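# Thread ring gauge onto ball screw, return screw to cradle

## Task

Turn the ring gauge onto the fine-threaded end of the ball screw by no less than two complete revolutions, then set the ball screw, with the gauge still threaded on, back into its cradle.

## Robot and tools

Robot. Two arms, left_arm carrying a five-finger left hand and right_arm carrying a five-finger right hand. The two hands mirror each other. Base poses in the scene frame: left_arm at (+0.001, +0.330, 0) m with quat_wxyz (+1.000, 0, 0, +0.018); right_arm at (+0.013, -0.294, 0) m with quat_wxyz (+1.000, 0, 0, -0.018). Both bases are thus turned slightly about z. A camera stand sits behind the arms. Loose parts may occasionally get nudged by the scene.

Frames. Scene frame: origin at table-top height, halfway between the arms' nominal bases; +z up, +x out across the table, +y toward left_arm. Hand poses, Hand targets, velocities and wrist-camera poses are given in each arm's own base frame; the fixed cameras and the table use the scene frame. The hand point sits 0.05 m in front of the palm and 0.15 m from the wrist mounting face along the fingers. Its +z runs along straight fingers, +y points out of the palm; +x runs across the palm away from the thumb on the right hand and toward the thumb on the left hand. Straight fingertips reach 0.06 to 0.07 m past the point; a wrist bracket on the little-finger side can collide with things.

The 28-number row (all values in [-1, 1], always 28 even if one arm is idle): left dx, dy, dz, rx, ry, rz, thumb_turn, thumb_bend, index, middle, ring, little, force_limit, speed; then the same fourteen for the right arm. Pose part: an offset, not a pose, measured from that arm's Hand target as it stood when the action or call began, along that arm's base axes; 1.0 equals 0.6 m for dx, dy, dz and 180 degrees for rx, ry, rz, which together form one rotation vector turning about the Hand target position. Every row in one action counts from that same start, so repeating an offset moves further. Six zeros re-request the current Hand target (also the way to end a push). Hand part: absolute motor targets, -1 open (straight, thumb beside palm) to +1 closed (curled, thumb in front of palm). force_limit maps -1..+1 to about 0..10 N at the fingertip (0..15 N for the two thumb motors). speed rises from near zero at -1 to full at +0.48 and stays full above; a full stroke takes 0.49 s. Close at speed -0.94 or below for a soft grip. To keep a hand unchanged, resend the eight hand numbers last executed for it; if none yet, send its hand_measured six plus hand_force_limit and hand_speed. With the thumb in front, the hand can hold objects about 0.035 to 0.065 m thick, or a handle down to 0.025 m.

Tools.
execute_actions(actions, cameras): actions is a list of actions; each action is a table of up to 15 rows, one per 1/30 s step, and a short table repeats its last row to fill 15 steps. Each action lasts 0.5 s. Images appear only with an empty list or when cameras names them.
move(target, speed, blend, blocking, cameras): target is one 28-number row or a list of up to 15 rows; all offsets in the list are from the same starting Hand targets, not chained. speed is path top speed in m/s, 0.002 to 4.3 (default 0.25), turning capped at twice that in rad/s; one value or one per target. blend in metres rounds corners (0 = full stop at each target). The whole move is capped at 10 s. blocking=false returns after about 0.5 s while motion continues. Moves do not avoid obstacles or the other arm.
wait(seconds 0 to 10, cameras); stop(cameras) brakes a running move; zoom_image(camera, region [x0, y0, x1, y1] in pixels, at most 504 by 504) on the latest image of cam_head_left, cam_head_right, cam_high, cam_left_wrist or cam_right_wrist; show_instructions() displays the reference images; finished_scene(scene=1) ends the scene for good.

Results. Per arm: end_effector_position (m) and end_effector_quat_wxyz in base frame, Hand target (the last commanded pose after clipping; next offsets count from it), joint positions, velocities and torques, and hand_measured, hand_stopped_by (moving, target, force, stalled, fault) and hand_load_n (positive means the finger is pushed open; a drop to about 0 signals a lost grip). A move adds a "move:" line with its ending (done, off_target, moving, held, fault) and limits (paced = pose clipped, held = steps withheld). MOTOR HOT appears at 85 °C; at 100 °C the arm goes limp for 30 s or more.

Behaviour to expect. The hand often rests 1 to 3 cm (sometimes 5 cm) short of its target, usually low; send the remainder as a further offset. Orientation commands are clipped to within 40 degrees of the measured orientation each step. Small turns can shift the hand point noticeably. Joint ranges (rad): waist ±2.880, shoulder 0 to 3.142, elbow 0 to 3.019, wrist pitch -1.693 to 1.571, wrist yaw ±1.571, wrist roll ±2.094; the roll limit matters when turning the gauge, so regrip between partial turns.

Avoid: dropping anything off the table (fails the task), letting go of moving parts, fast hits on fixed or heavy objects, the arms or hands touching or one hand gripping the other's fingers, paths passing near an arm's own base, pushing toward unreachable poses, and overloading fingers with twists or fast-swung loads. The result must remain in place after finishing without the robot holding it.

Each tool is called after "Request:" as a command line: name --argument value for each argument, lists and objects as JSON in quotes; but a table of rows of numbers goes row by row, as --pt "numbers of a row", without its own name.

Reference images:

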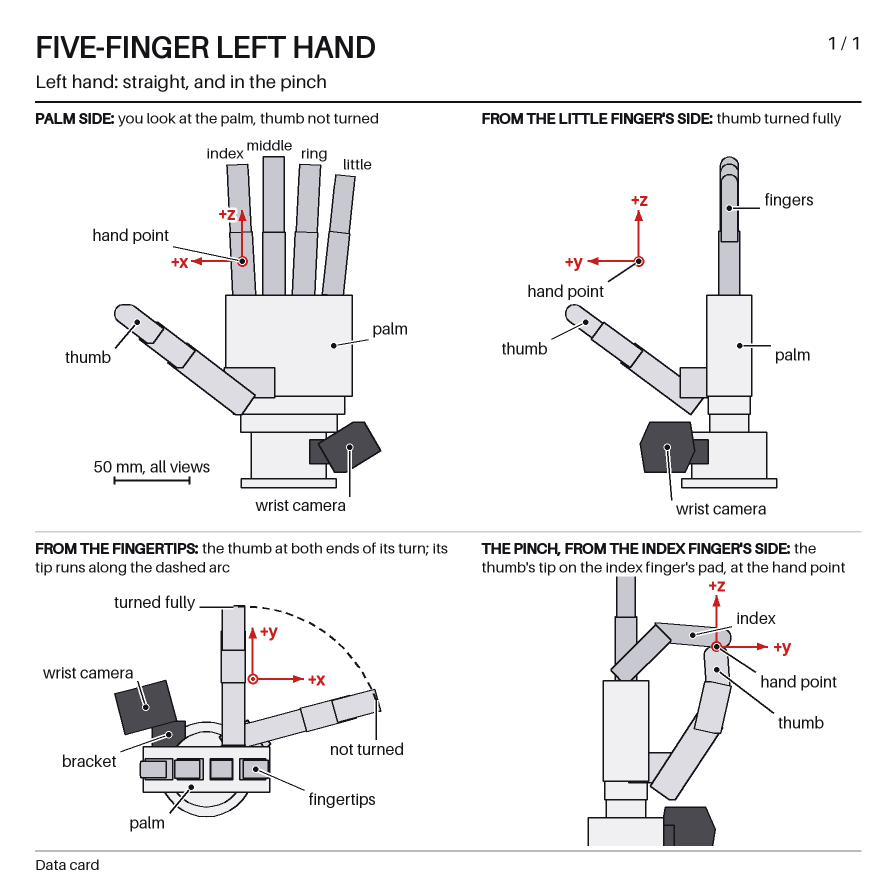

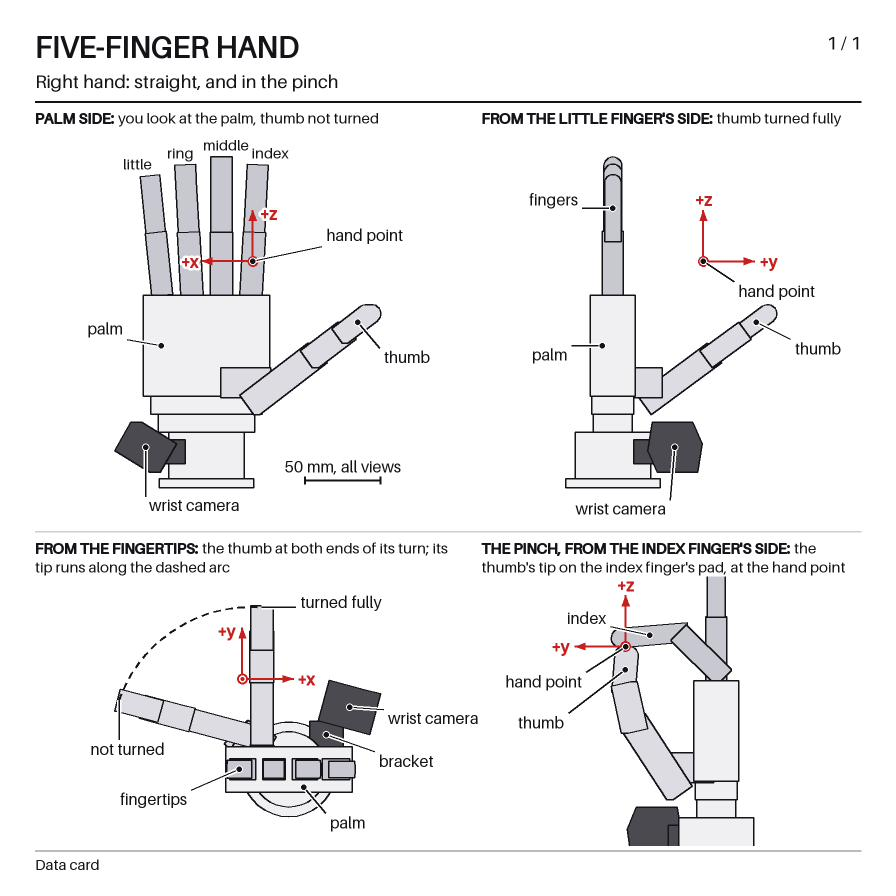

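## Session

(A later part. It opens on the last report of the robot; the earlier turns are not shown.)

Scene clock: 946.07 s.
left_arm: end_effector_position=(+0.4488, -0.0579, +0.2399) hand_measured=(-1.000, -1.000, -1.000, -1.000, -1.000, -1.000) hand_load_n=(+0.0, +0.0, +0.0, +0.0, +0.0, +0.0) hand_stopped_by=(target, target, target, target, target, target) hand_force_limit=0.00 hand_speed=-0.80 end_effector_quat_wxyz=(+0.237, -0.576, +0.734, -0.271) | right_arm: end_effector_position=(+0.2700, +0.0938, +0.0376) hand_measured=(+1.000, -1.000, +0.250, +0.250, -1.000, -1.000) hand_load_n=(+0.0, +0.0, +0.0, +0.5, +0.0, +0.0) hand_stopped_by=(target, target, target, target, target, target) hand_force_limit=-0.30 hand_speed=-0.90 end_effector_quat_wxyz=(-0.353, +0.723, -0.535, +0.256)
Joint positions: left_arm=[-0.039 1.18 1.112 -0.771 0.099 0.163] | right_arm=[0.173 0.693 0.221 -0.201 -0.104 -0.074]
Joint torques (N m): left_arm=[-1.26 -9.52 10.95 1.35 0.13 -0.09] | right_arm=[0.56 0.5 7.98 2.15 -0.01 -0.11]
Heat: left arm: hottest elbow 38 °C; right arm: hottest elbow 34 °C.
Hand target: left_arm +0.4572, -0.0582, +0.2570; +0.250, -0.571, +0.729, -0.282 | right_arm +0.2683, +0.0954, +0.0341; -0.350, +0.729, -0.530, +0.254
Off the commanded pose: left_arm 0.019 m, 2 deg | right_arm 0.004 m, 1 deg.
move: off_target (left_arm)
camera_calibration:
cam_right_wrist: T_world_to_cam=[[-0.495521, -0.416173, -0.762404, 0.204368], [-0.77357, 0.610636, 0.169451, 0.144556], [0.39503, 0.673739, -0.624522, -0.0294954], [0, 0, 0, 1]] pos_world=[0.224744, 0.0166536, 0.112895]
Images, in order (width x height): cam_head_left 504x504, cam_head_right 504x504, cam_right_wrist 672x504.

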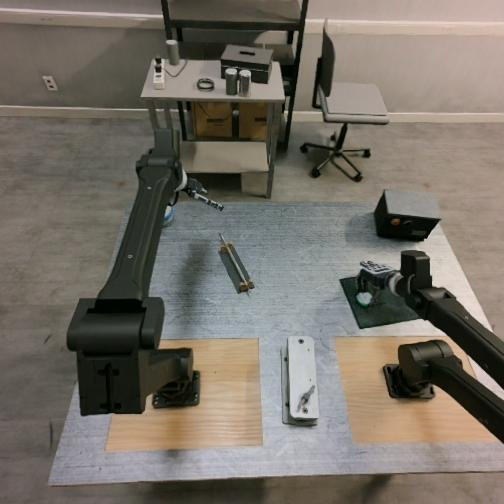

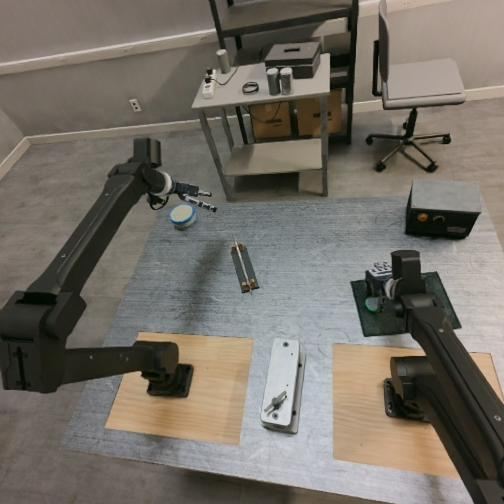

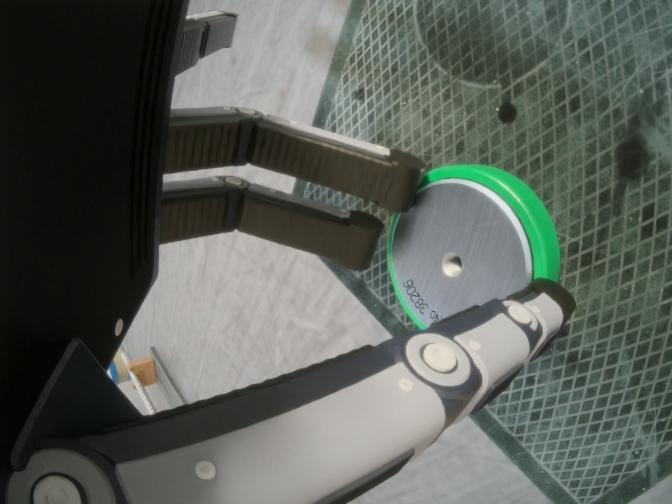

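Request:
move --pt "0 0 0 0 0 0 -1 -1 -1 -1 -1 -1 0.0 -0.8 0 0 0 0 0 0 1 -1 -0.4 -0.4 -1 -1 -0.3 -0.5" --pt "0 0 0 0 0 0 -1 -1 -1 -1 -1 -1 0.0 -0.8 0 0 -0.0105 0 0 0 1 -1 -0.4 -0.4 -1 -1 -0.3 -0.5" --speed 0.04 --cameras '["cam_right_wrist", "cam_head_right", "cam_head_left"]'

Request:
zoom_image --camera "cam_head_right" --region '[345, 260, 405, 320]'

Request:
zoom_image --camera "cam_right_wrist" --region '[220, 60, 640, 430]'

Scene clock: 971.17 s.
left_arm: end_effector_position=(+0.4488, -0.0579, +0.2399) hand_measured=(-1.000, -1.000, -1.000, -1.000, -1.000, -1.000) hand_load_n=(+0.0, +0.0, +0.0, +0.0, +0.0, +0.0) hand_stopped_by=(target, target, target, target, target, target) hand_force_limit=0.00 hand_speed=-0.80 end_effector_quat_wxyz=(+0.237, -0.576, +0.734, -0.271) | right_arm: end_effector_position=(+0.2703, +0.0938, +0.0366) hand_measured=(+1.000, -1.000, -0.400, -0.400, -1.000, -1.000) hand_load_n=(-0.5, +1.0, +0.0, +0.0, +0.0, +0.0) hand_stopped_by=(target, target, target, target, target, target) hand_force_limit=-0.30 hand_speed=-0.50 end_effector_quat_wxyz=(-0.353, +0.723, -0.535, +0.256)
Joint positions: left_arm=[-0.039 1.18 1.112 -0.771 0.099 0.163] | right_arm=[0.173 0.698 0.22 -0.195 -0.104 -0.074]
Joint torques (N m): left_arm=[-1.2 -9.47 11 1.46 0.14 -0.1] | right_arm=[0.38 1.44 7.19 3 -0.02 -0.11]
Heat: left arm: hottest elbow 38 °C; right arm: hottest elbow 34 °C.
Hand target: left_arm +0.4572, -0.0582, +0.2570; +0.250, -0.571, +0.729, -0.282 | right_arm +0.2684, +0.0955, +0.0279; -0.350, +0.729, -0.530, +0.254
Off the commanded pose: left_arm 0.019 m, 2 deg | right_arm 0.009 m, 1 deg.
move: off_target (left_arm)
camera_calibration:
cam_right_wrist: T_world_to_cam=[[-0.495521, -0.416173, -0.762404, 0.20388], [-0.77357, 0.610636, 0.169451, 0.145018], [0.39503, 0.673739, -0.624522, -0.0302155], [0, 0, 0, 1]] pos_world=[0.225144, 0.0166536, 0.111995]
Images, in order (width x height): cam_head_left 504x504, cam_head_right 504x504, cam_right_wrist 672x504.

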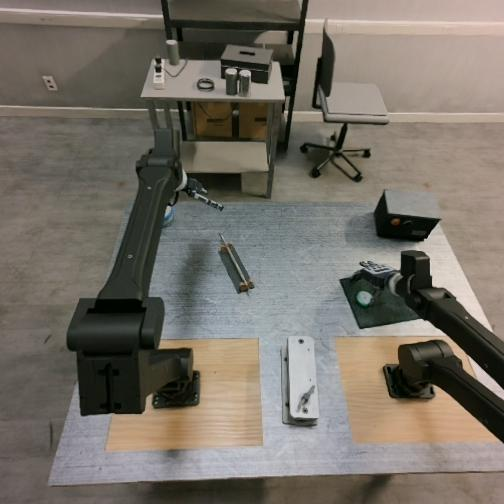

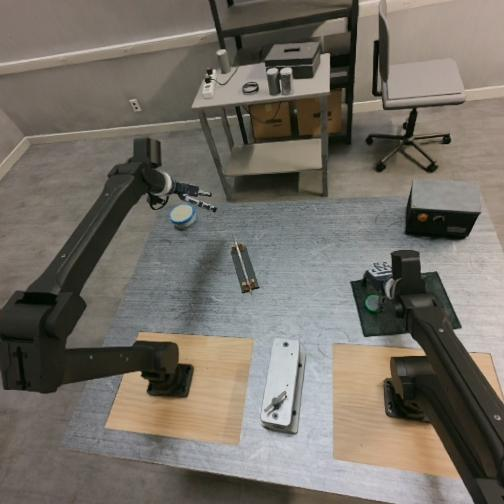

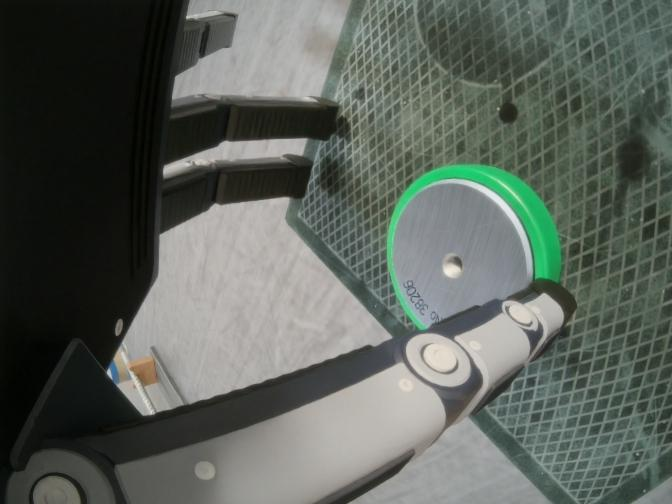

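Scaled by 8.400 from the camera's 504x504 image, which has a finer 720x720 frame.

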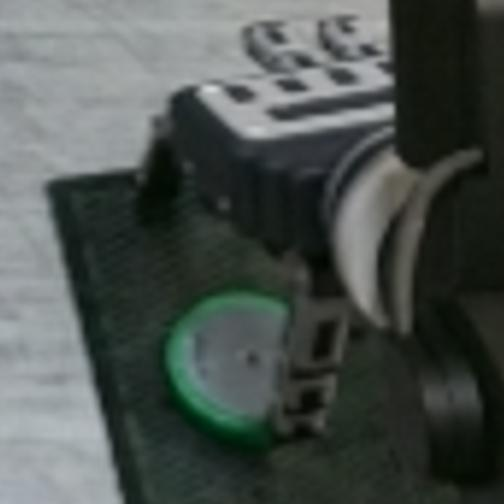

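Scaled by 1.200 from the camera's 672x504 image, which has a finer 960x720 frame.

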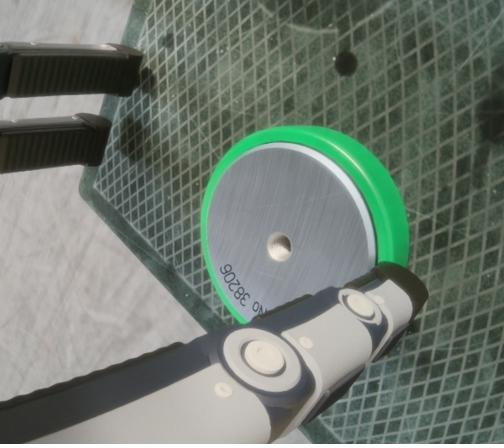

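Request:
move --pt "0 0 0 0 0 0 -1 -1 -1 -1 -1 -1 0.0 -0.8 -0.0133 -0.0042 0.0267 0 0 0 1 -1 -0.4 -0.4 -1 -1 -0.3 -0.5" --pt "0 0 0 0 0 0 -1 -1 -1 -1 -1 -1 0.0 -0.8 -0.0133 -0.0042 -0.0032 0 0 0 1 -1 -0.4 -0.4 -1 -1 -0.3 -0.5" --speed 0.04 --cameras '["cam_right_wrist", "cam_head_right", "cam_head_left"]'

Request:
zoom_image --camera "cam_head_left" --region '[340, 260, 400, 320]'

Request:
zoom_image --camera "cam_right_wrist" --region '[220, 60, 640, 430]'

Scene clock: 995.60 s.
left_arm: end_effector_position=(+0.4488, -0.0579, +0.2399) hand_measured=(-1.000, -1.000, -1.000, -1.000, -1.000, -1.000) hand_load_n=(-0.5, +0.0, +0.0, +0.0, +0.0, +0.0) hand_stopped_by=(target, target, target, target, target, target) hand_force_limit=0.00 hand_speed=-0.80 end_effector_quat_wxyz=(+0.237, -0.576, +0.734, -0.271) | right_arm: end_effector_position=(+0.2607, +0.0922, +0.0321) hand_measured=(+1.000, -1.000, -0.400, -0.400, -1.000, -1.000) hand_load_n=(+0.0, +0.0, +0.0, -4.5, +0.0, +0.0) hand_stopped_by=(target, target, target, target, target, target) hand_force_limit=-0.30 hand_speed=-0.50 end_effector_quat_wxyz=(-0.351, +0.724, -0.536, +0.255)
Joint positions: left_arm=[-0.039 1.18 1.112 -0.771 0.099 0.163] | right_arm=[0.173 0.655 0.198 -0.219 -0.104 -0.074]
Joint torques (N m): left_arm=[-1.38 -9.35 10.91 1.36 0.12 -0.1] | right_arm=[-0.03 1.67 7.51 2.95 -0.15 -0.14]
Heat: left arm: hottest elbow 38 °C; right arm: hottest elbow 34 °C.
Hand target: left_arm +0.4572, -0.0582, +0.2570; +0.250, -0.571, +0.729, -0.282 | right_arm +0.2604, +0.0929, +0.0259; -0.350, +0.729, -0.530, +0.254
Off the commanded pose: left_arm 0.019 m, 2 deg | right_arm 0.006 m, 1 deg.
move: off_target (left_arm)
camera_calibration:
cam_right_wrist: T_world_to_cam=[[-0.498734, -0.416737, -0.759997, 0.195764], [-0.772822, 0.610809, 0.172219, 0.139069], [0.392443, 0.673233, -0.626694, -0.0273543], [0, 0, 0, 1]] pos_world=[0.215845, 0.0150535, 0.107687]
Images, in order (width x height): cam_head_left 504x504, cam_head_right 504x504, cam_right_wrist 672x504.

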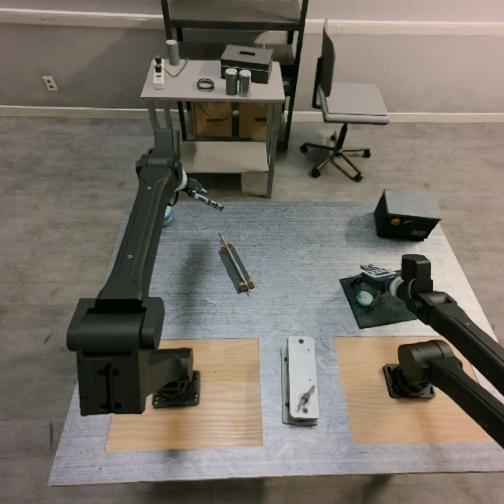

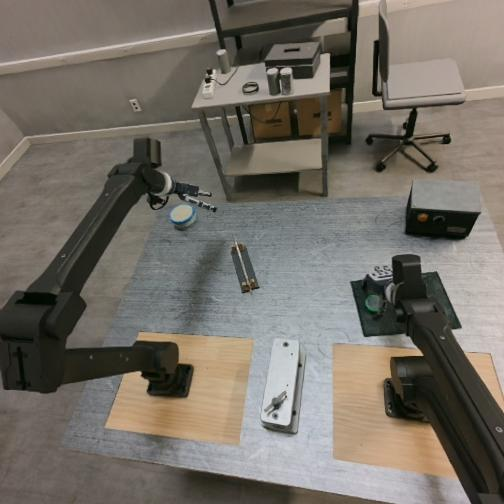

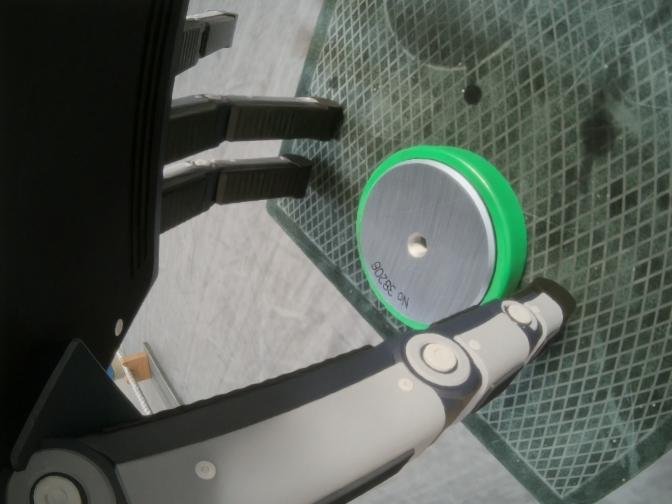

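Scaled by 8.400 from the camera's 504x504 image, which has a finer 720x720 frame.

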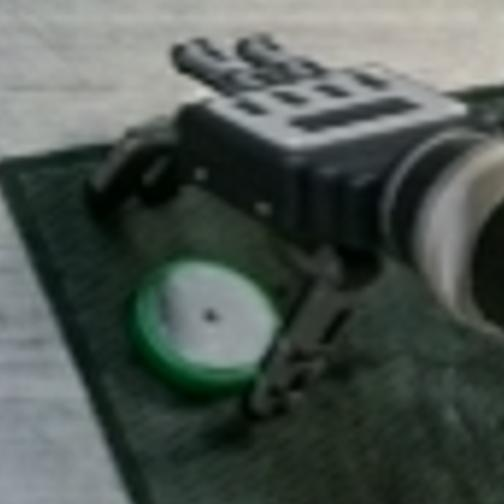

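Scaled by 1.200 from the camera's 672x504 image, which has a finer 960x720 frame.

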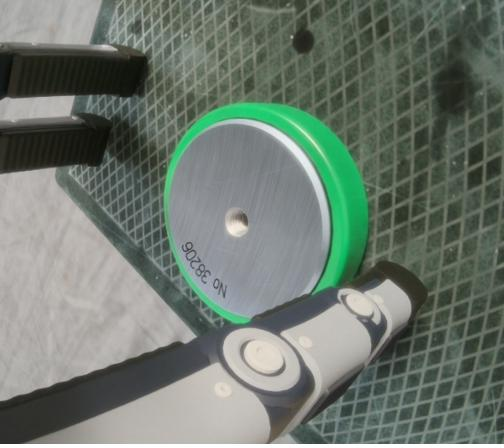

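Request:
move --target '[0,0,0,0,0,0,-1,-1,-1,-1,-1,-1,0.0,-0.8, 0,0,0,0,0,0, 1,-1,0.25,0.25,-1,-1,-0.3,-0.9]' --speed 0.04 --cameras '["cam_right_wrist", "cam_head_right", "cam_head_left"]'

Request:
zoom_image --camera "cam_head_left" --region '[340, 260, 400, 320]'

Request:
zoom_image --camera "cam_right_wrist" --region '[220, 60, 640, 430]'

Scene clock: 1019.70 s.
left_arm: end_effector_position=(+0.4488, -0.0579, +0.2399) hand_measured=(-1.000, -1.000, -1.000, -1.000, -1.000, -1.000) hand_load_n=(+0.0, +0.0, +0.0, +0.0, +0.0, +0.0) hand_stopped_by=(target, target, target, target, target, target) hand_force_limit=0.00 hand_speed=-0.80 end_effector_quat_wxyz=(+0.237, -0.576, +0.734, -0.271) | right_arm: end_effector_position=(+0.2623, +0.0924, +0.0305) hand_measured=(+1.000, -1.000, +0.120, +0.082, -1.000, -1.000) hand_load_n=(+0.5, +1.0, +4.0, +3.5, +0.0, +0.0) hand_stopped_by=(target, target, force, force, target, target) hand_force_limit=-0.30 hand_speed=-0.90 end_effector_quat_wxyz=(-0.352, +0.724, -0.535, +0.256)
Joint positions: left_arm=[-0.039 1.18 1.112 -0.771 0.099 0.163] | right_arm=[0.173 0.668 0.194 -0.201 -0.104 -0.074]
Joint torques (N m): left_arm=[-1.32 -9.47 10.96 1.43 0.13 -0.11] | right_arm=[0.09 0.79 7.66 2.33 -0.16 -0.14]
Heat: left arm: hottest elbow 38 °C; right arm: hottest elbow 34 °C.
Hand target: left_arm +0.4572, -0.0582, +0.2570; +0.250, -0.571, +0.729, -0.282 | right_arm +0.2605, +0.0929, +0.0260; -0.350, +0.729, -0.530, +0.254
Off the commanded pose: left_arm 0.019 m, 2 deg | right_arm 0.005 m, 1 deg.
move: off_target (left_arm)
camera_calibration:
cam_right_wrist: T_world_to_cam=[[-0.496406, -0.4163, -0.761758, 0.194807], [-0.773363, 0.610681, 0.170232, 0.14059], [0.394323, 0.673619, -0.625097, -0.0297067], [0, 0, 0, 1]] pos_world=[0.217144, 0.0152535, 0.105893]
Images, in order (width x height): cam_head_left 504x504, cam_head_right 504x504, cam_right_wrist 672x504.

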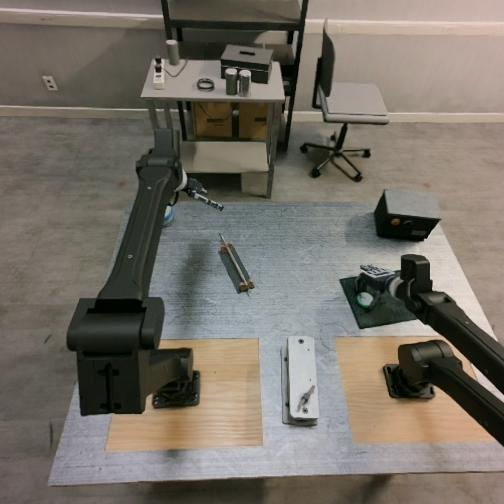

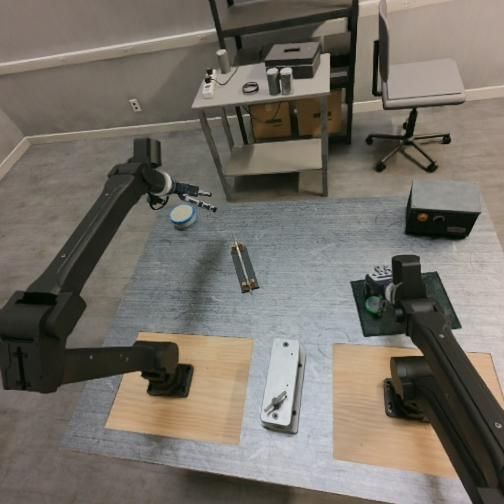

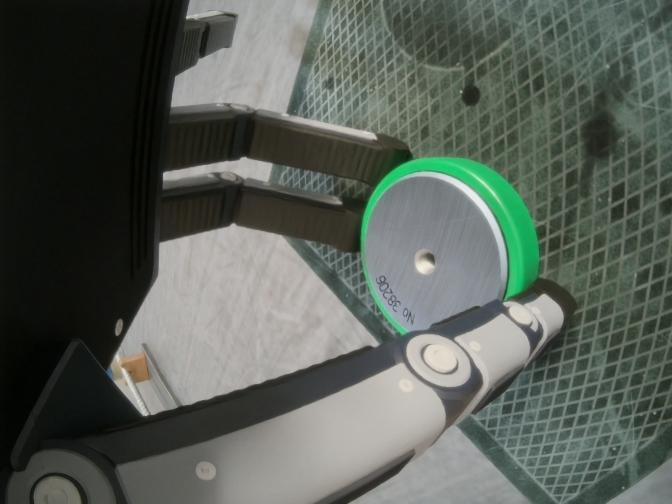

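Scaled by 8.400 from the camera's 504x504 image, which has a finer 720x720 frame.

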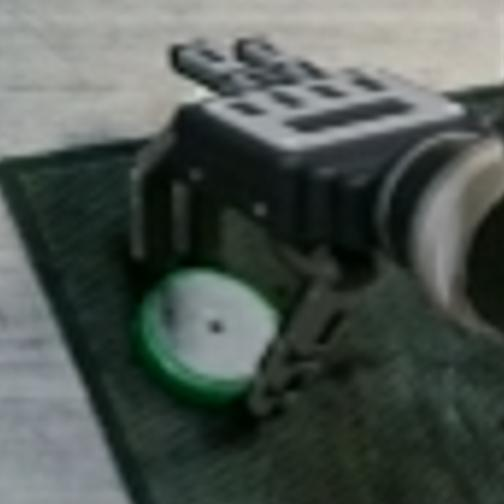

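Scaled by 1.200 from the camera's 672x504 image, which has a finer 960x720 frame.

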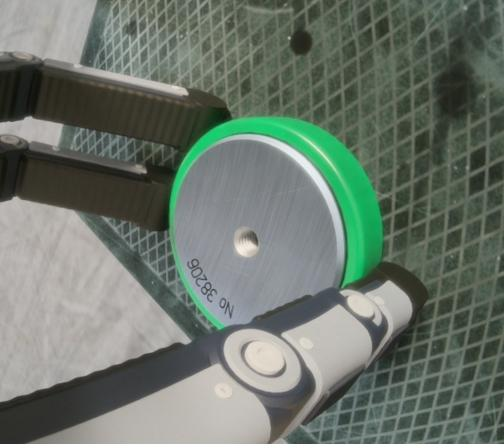

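Request:
move --target '[0,0,0,0,0,0,-1,-1,-1,-1,-1,-1,0.0,-0.8, 0,0,0.075,0,0,0, 1,-1,0.25,0.25,-1,-1,-0.3,-0.9]' --speed 0.05 --cameras '["cam_right_wrist", "cam_head_right", "cam_head_left"]'

Request:
zoom_image --camera "cam_head_left" --region '[340, 250, 400, 310]'

Request:
zoom_image --camera "cam_right_wrist" --region '[220, 60, 640, 430]'

Scene clock: 1027.57 s.
left_arm: end_effector_position=(+0.4488, -0.0579, +0.2399) hand_measured=(-1.000, -1.000, -1.000, -1.000, -1.000, -1.000) hand_load_n=(+0.0, +0.0, +0.0, +0.0, +0.0, +0.0) hand_stopped_by=(target, target, target, target, target, target) hand_force_limit=0.00 hand_speed=-0.80 end_effector_quat_wxyz=(+0.237, -0.576, +0.734, -0.271) | right_arm: end_effector_position=(+0.2367, +0.0880, +0.0304) hand_measured=(+1.000, -1.000, +0.120, +0.082, -1.000, -1.000) hand_load_n=(+0.5, +1.0, +3.5, +3.5, +0.0, +0.0) hand_stopped_by=(target, target, force, force, target, target) hand_force_limit=-0.30 hand_speed=-0.90 end_effector_quat_wxyz=(-0.324, +0.736, -0.548, +0.229)
Joint positions: left_arm=[-0.039 1.18 1.112 -0.771 0.099 0.163] | right_arm=[0.173 0.585 0.214 -0.389 -0.104 -0.074]
Joint torques (N m): left_arm=[-1.32 -9.47 10.88 1.4 0.14 -0.1] | right_arm=[0.21 -0.21 13.44 1.63 -0.08 -0.12]
Heat: left arm: hottest elbow 38 °C; right arm: hottest elbow 35 °C.
Hand target: left_arm +0.4572, -0.0582, +0.2570; +0.250, -0.571, +0.729, -0.282 | right_arm +0.2605, +0.0929, +0.0710; -0.350, +0.729, -0.530, +0.254
Off the commanded pose: left_arm 0.019 m, 2 deg | right_arm 0.047 m, 5 deg.
move: off_target (left_arm, right_arm)
camera_calibration:
cam_right_wrist: T_world_to_cam=[[-0.558992, -0.427228, -0.710636, 0.194466], [-0.756485, 0.613677, 0.22612, 0.117642], [0.339496, 0.663986, -0.666232, -0.00160596], [0, 0, 0, 1]] pos_world=[0.198245, 0.0119535, 0.110524]
Images, in order (width x height): cam_head_left 504x504, cam_head_right 504x504, cam_right_wrist 672x504.

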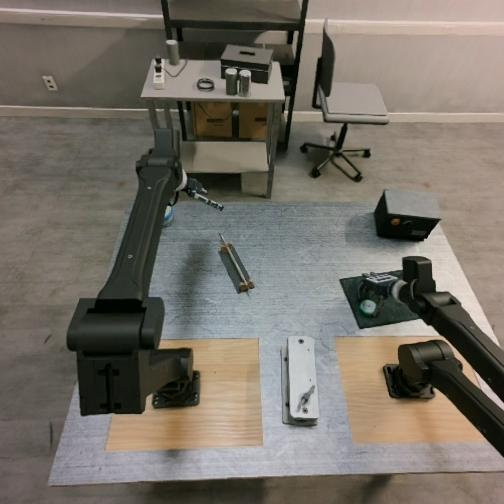

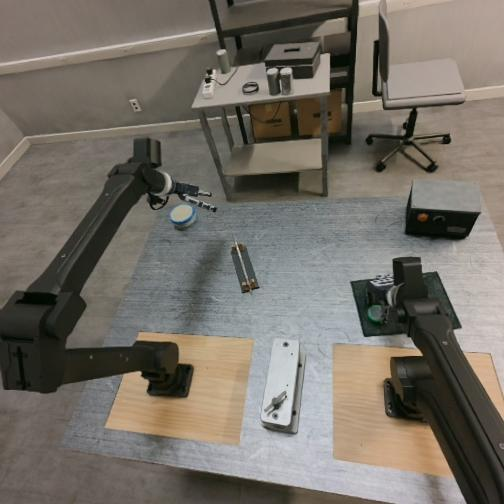

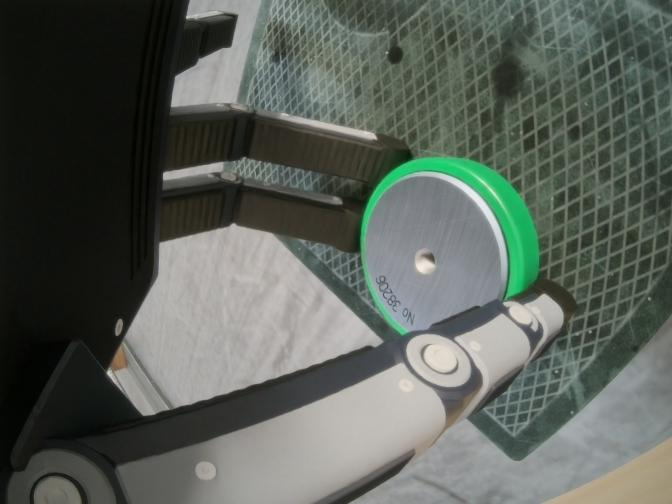

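Scaled by 8.400 from the camera's 504x504 image, which has a finer 720x720 frame.

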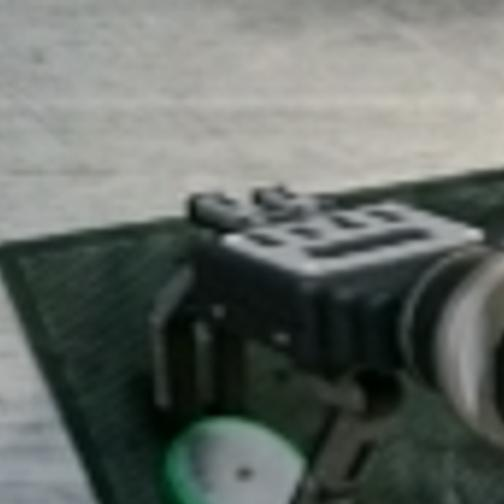

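Scaled by 1.200 from the camera's 672x504 image, which has a finer 960x720 frame.

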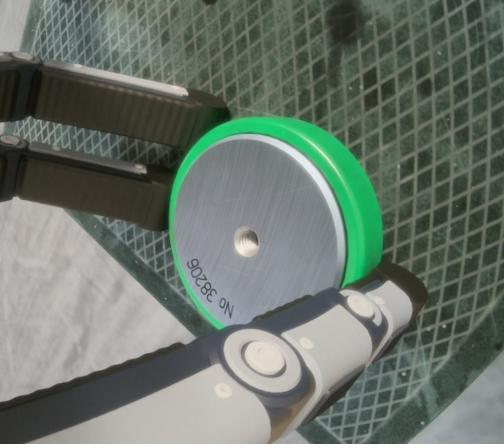

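Request:
move --target '[0,0,0,0,0,0,-1,-1,-1,-1,-1,-1,0.0,-0.8, 0,0,0.02,0,0,0, 1,-1,0.25,0.25,-1,-1,-0.3,-0.9]' --speed 0.05 --cameras '["cam_right_wrist", "cam_head_left"]'

Request:
zoom_image --camera "cam_head_left" --region '[340, 250, 400, 310]'

Scene clock: 1036.00 s.
left_arm: end_effector_position=(+0.4488, -0.0579, +0.2399) hand_measured=(-1.000, -1.000, -1.000, -1.000, -1.000, -1.000) hand_load_n=(+0.0, +0.0, +0.0, -0.5, +0.0, +0.0) hand_stopped_by=(target, target, target, target, target, target) hand_force_limit=0.00 hand_speed=-0.80 end_effector_quat_wxyz=(+0.237, -0.576, +0.734, -0.271) | right_arm: end_effector_position=(+0.2363, +0.0879, +0.0400) hand_measured=(+1.000, -1.000, +0.120, +0.082, -1.000, -1.000) hand_load_n=(+0.5, +1.5, +4.0, +3.5, -0.5, +0.0) hand_stopped_by=(target, target, force, force, target, target) hand_force_limit=-0.30 hand_speed=-0.90 end_effector_quat_wxyz=(-0.322, +0.737, -0.549, +0.227)
Joint positions: left_arm=[-0.039 1.18 1.112 -0.771 0.099 0.163] | right_arm=[0.173 0.567 0.239 -0.438 -0.104 -0.074]
Joint torques (N m): left_arm=[-1.44 -9.64 10.91 1.4 0.12 -0.11] | right_arm=[0.38 -0.38 13.76 1.74 -0.09 -0.11]
Heat: left arm: hottest elbow 38 °C; right arm: hottest elbow 37 °C.
Hand target: left_arm +0.4572, -0.0582, +0.2570; +0.250, -0.571, +0.729, -0.282 | right_arm +0.2604, +0.0929, +0.0829; -0.350, +0.729, -0.530, +0.254
Off the commanded pose: left_arm 0.019 m, 2 deg | right_arm 0.050 m, 5 deg.
move: off_target (left_arm, right_arm)
camera_calibration:
cam_right_wrist: T_world_to_cam=[[-0.562958, -0.427986, -0.707041, 0.201856], [-0.755226, 0.61389, 0.229723, 0.11472], [0.335727, 0.6633, -0.66882, 0.00604954], [0, 0, 0, 1]] pos_world=[0.198245, 0.0119535, 0.120413]
Images, in order (width x height): cam_head_left 504x504, cam_right_wrist 672x504.

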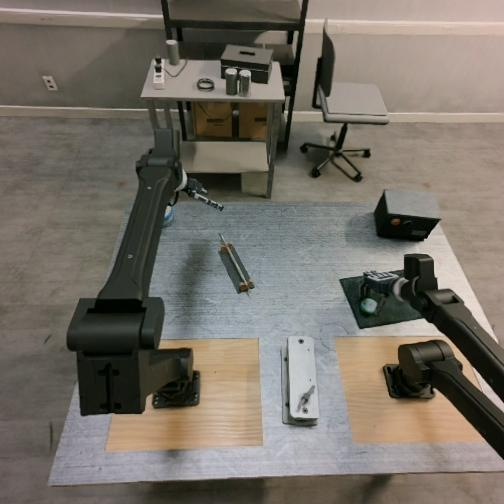

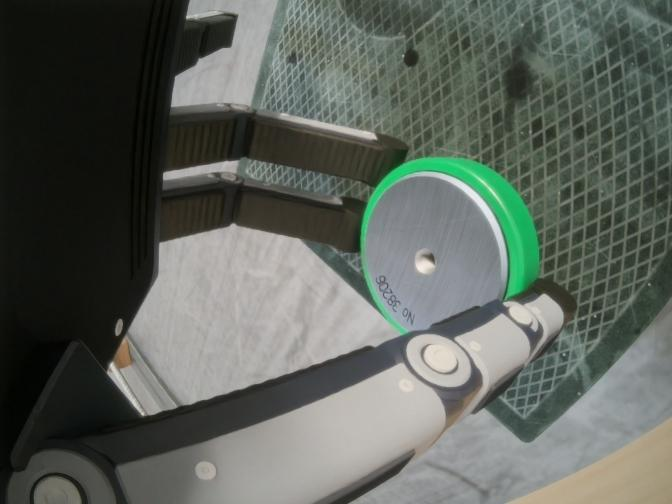

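Scaled by 8.400 from the camera's 504x504 image, which has a finer 720x720 frame.

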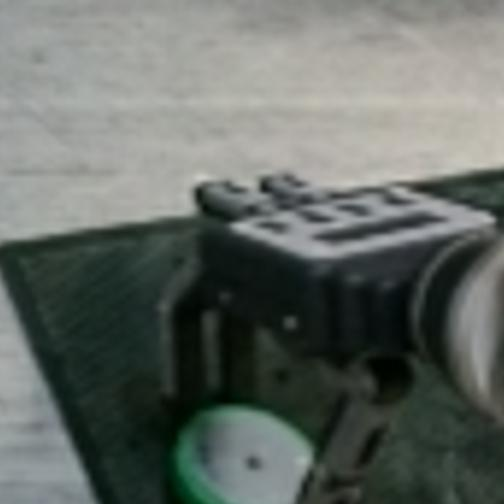

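Request:
move --target '[0,0,0,0,0,0,-1,-1,-1,-1,-1,-1,0.0,-0.8, 0,0,0.17,0,0,0, 1,-1,0.25,0.25,-1,-1,-0.3,-0.9]' --speed 0.1 --cameras '["cam_right_wrist", "cam_head_left"]'

Scene clock: 1046.57 s.
left_arm: end_effector_position=(+0.4488, -0.0579, +0.2399) hand_measured=(-1.000, -1.000, -1.000, -1.000, -1.000, -1.000) hand_load_n=(+0.0, +0.0, +0.0, +0.0, +0.0, +0.0) hand_stopped_by=(target, target, target, target, target, target) hand_force_limit=0.00 hand_speed=-0.80 end_effector_quat_wxyz=(+0.237, -0.576, +0.734, -0.271) | right_arm: end_effector_position=(+0.2446, +0.0893, +0.1399) hand_measured=(+1.000, -1.000, +0.120, +0.082, -1.000, -1.000) hand_load_n=(+0.5, +1.5, +3.5, +3.5, +0.0, +0.0) hand_stopped_by=(target, target, force, force, target, target) hand_force_limit=-0.30 hand_speed=-0.90 end_effector_quat_wxyz=(-0.321, +0.738, -0.549, +0.227)
Joint positions: left_arm=[-0.039 1.18 1.112 -0.771 0.099 0.163] | right_arm=[0.174 0.523 0.497 -0.743 -0.103 -0.074]
Joint torques (N m): left_arm=[-1.08 -9.41 10.89 1.37 0.12 -0.1] | right_arm=[0.21 -0.62 14.3 1.77 -0.14 -0.13]
Heat: left arm: hottest elbow 38 °C; right arm: hottest elbow 40 °C.
Hand target: left_arm +0.4572, -0.0582, +0.2570; +0.250, -0.571, +0.729, -0.282 | right_arm +0.2604, +0.0929, +0.1848; -0.350, +0.729, -0.530, +0.254
Off the commanded pose: left_arm 0.019 m, 2 deg | right_arm 0.048 m, 5 deg.
move: off_target (left_arm, right_arm)
camera_calibration:
cam_right_wrist: T_world_to_cam=[[-0.564418, -0.429449, -0.704986, 0.277925], [-0.754971, 0.613928, 0.230457, 0.0970085], [0.333841, 0.662319, -0.670734, 0.0699722], [0, 0, 0, 1]] pos_world=[0.206745, 0.0134544, 0.22051]
Images, in order (width x height): cam_head_left 504x504, cam_right_wrist 672x504.

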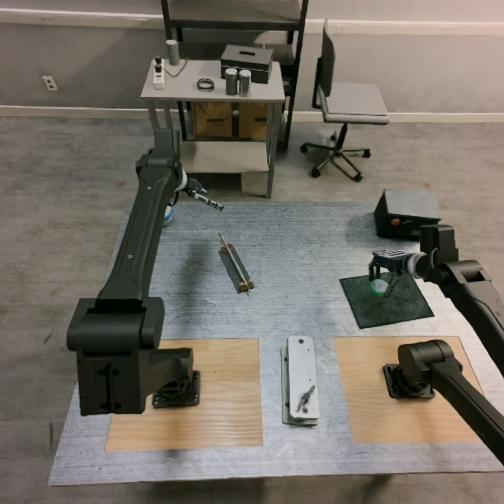

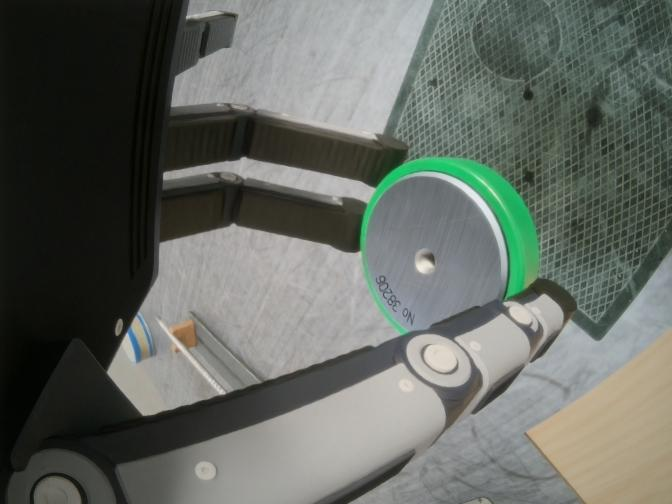

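Request:
move --target '[-0.168,-0.2608,-0.178,0,0,0.189,-1,-1,-1,0.6,-1,-1,0.0,-0.2, 0,0,0,0,0,0, 1,-1,0.25,0.25,-1,-1,-0.3,-0.9]' --speed 0.15 --cameras '["cam_left_wrist", "cam_head_left", "cam_head_right"]'

Scene clock: 1199.60 s.
left_arm: end_effector_position=(+0.3542, -0.2095, +0.1477) hand_measured=(-1.000, -1.000, -1.000, +0.600, -1.000, -1.000) hand_load_n=(-0.5, +0.0, +0.0, +0.0, +0.0, +0.0) hand_stopped_by=(target, target, target, target, target, target) hand_force_limit=0.00 hand_speed=-0.20 end_effector_quat_wxyz=(-0.322, +0.759, -0.531, +0.195) | right_arm: end_effector_position=(+0.2446, +0.0893, +0.1400) hand_measured=(+1.000, -1.000, +0.120, +0.082, -1.000, -1.000) hand_load_n=(+0.5, +1.5, +3.5, +3.5, +0.0, +0.0) hand_stopped_by=(target, target, force, force, target, target) hand_force_limit=-0.30 hand_speed=-0.90 end_effector_quat_wxyz=(-0.321, +0.738, -0.549, +0.227)
Joint positions: left_arm=[-0.704 1.197 0.906 -0.877 -0.679 -0.91] | right_arm=[0.174 0.522 0.497 -0.743 -0.103 -0.074]
Joint torques (N m): left_arm=[-1.79 -7.18 8.98 0.53 -0.53 -0.18] | right_arm=[0.15 -0.56 14.34 1.7 -0.14 -0.12]
Heat: left arm: hottest elbow 39 °C; right arm: hottest elbow 53 °C.
Hand target: left_arm +0.3566, -0.2146, +0.1502; -0.322, +0.759, -0.530, +0.197 | right_arm +0.2604, +0.0930, +0.1848; -0.350, +0.729, -0.530, +0.254
Off the commanded pose: left_arm 0.006 m, 0 deg | right_arm 0.048 m, 5 deg.
move: off_target (right_arm)
camera_calibration:
cam_left_wrist: T_world_to_cam=[[0.756637, 0.00152121, 0.653833, -0.364052], [-0.19364, -0.954614, 0.226308, -0.173982], [0.624503, -0.297841, -0.722002, -0.0676065], [0, 0, 0, 1]] pos_world=[0.283986, -0.185668, 0.22859]
Images, in order (width x height): cam_head_left 504x504, cam_head_right 504x504, cam_left_wrist 672x504.

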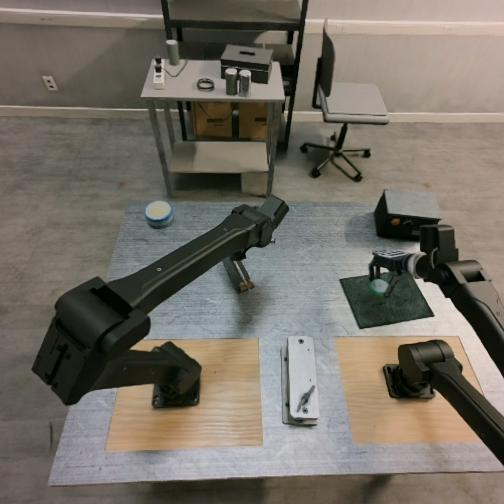

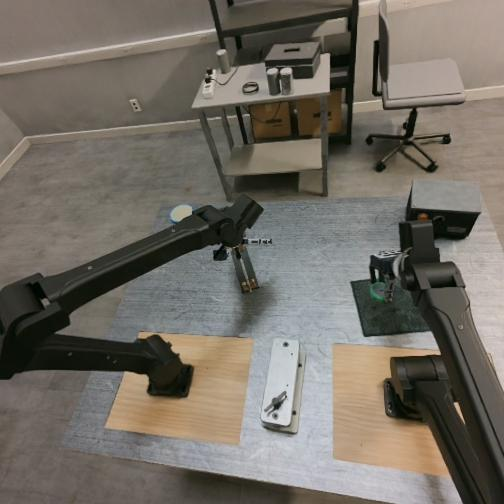

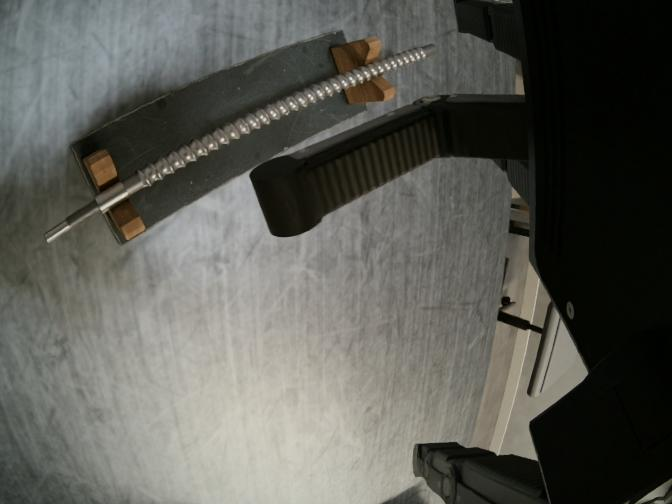

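Request:
zoom_image --camera "cam_left_wrist" --region '[20, 10, 460, 260]'

Request:
zoom_image --camera "cam_head_right" --region '[200, 190, 300, 310]'

Scaled by 1.145 from the camera's 672x504 image, which has a finer 960x720 frame.

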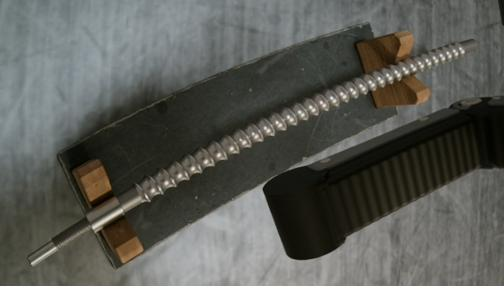

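Scaled by 4.200 from the camera's 504x504 image, which has a finer 720x720 frame.

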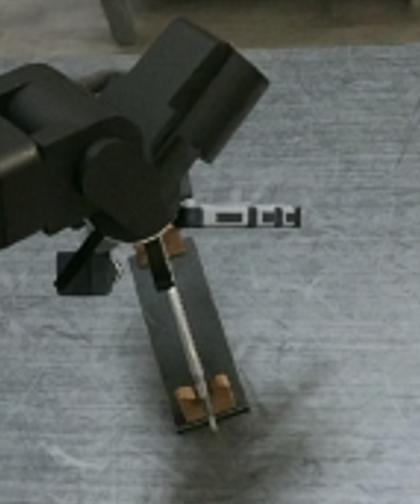

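Request:
move --target '[-0.0242,-0.0185,-0.1087,0,0,0,-1,-1,-1,0.6,-1,-1,0.0,-0.2, -0.026,-0.006,-0.09,0,0,0, 1,-1,0.25,0.25,-1,-1,-0.3,-0.9]' --speed 0.12 --cameras '["cam_left_wrist", "cam_head_left", "cam_head_right"]'

Request:
zoom_image --camera "cam_head_right" --region '[200, 190, 300, 310]'

Request:
zoom_image --camera "cam_head_left" --region '[190, 190, 290, 310]'

Scene clock: 1243.30 s.
left_arm: end_effector_position=(+0.3417, -0.2221, +0.0880) hand_measured=(-1.000, -1.000, -1.000, +0.600, -1.000, -1.000) hand_load_n=(+0.0, +0.0, +0.0, +0.0, +0.0, +0.0) hand_stopped_by=(target, target, target, target, target, target) hand_force_limit=0.00 hand_speed=-0.20 end_effector_quat_wxyz=(-0.322, +0.759, -0.532, +0.194) | right_arm: end_effector_position=(+0.2363, +0.0879, +0.1180) hand_measured=(+1.000, -1.000, +0.120, +0.082, -1.000, -1.000) hand_load_n=(+0.5, +1.5, +3.5, +3.5, +0.0, +0.0) hand_stopped_by=(target, target, force, force, target, target) hand_force_limit=-0.30 hand_speed=-0.90 end_effector_quat_wxyz=(-0.333, +0.734, -0.541, +0.238)
Joint positions: left_arm=[-0.756 1.27 0.802 -0.744 -0.698 -0.973] | right_arm=[0.174 0.454 0.411 -0.688 -0.105 -0.079]
Joint torques (N m): left_arm=[-1.79 -7.77 6.98 1.1 -0.53 -0.16] | right_arm=[-0.44 0.03 9.74 2.84 -0.24 -0.12]
Heat: left arm: hottest elbow 38 °C; right arm: hottest elbow 54 °C.
Hand target: left_arm +0.3420, -0.2257, +0.0849; -0.322, +0.759, -0.530, +0.197 | right_arm +0.2448, +0.0894, +0.1310; -0.350, +0.729, -0.530, +0.254
Off the commanded pose: left_arm 0.005 m, 0 deg | right_arm 0.015 m, 3 deg.
move: off_target (right_arm)
camera_calibration:
cam_left_wrist: T_world_to_cam=[[0.758374, 0.000906329, 0.651819, -0.316127], [-0.192369, -0.955146, 0.225145, -0.17548], [0.622787, -0.296134, -0.724183, -0.105483], [0, 0, 0, 1]] pos_world=[0.271679, -0.19856, 0.169177]
Images, in order (width x height): cam_head_left 504x504, cam_head_right 504x504, cam_left_wrist 672x504.

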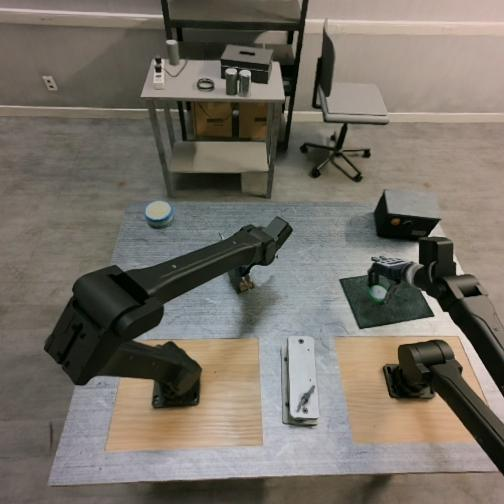

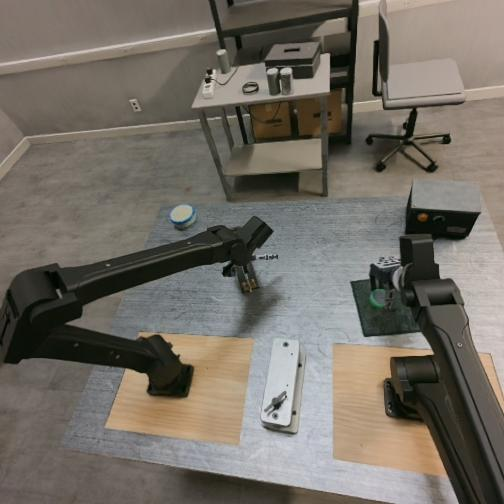

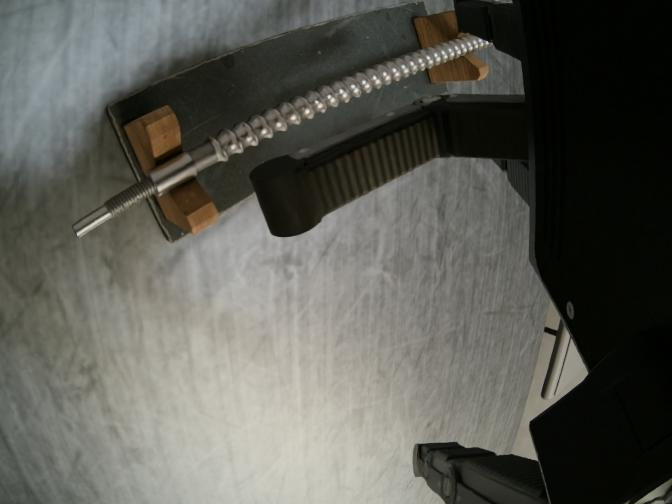

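Scaled by 4.200 from the camera's 504x504 image, which has a finer 720x720 frame.

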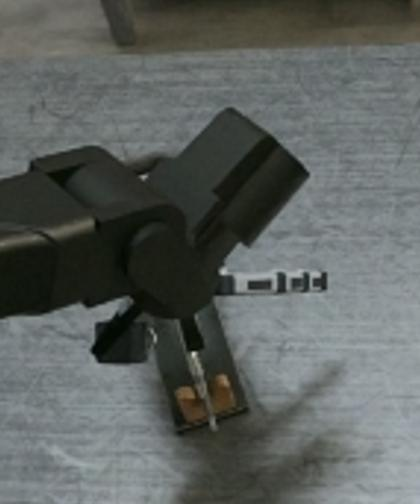

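Scaled by 4.200 from the camera's 504x504 image, which has a finer 720x720 frame.

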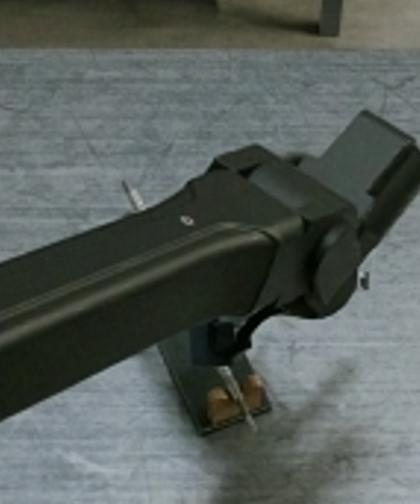

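Request:
zoom_image --camera "cam_left_wrist" --region '[60, 80, 260, 260]'

Request:
zoom_image --camera "cam_left_wrist" --region '[380, 0, 540, 160]'

Scaled by 2.520 from the camera's 672x504 image, which has a finer 960x720 frame.

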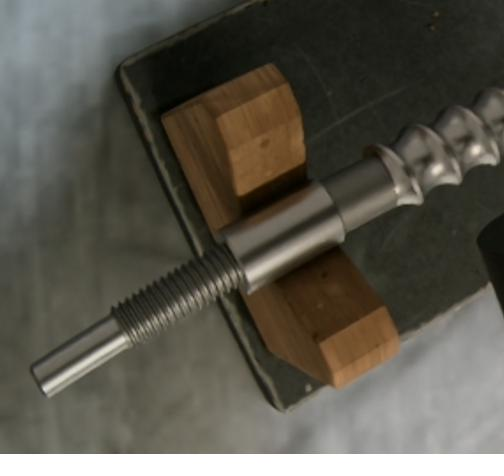

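Scaled by 3.150 from the camera's 672x504 image, which has a finer 960x720 frame.

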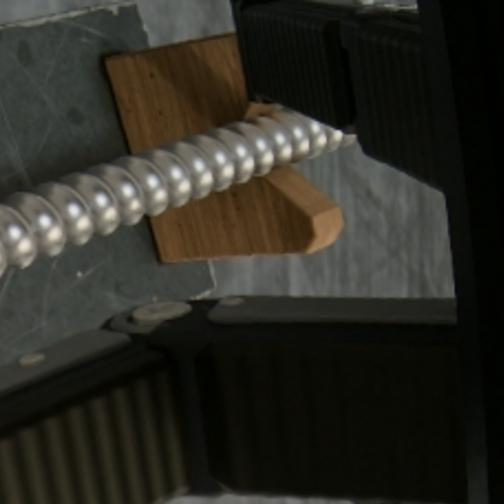

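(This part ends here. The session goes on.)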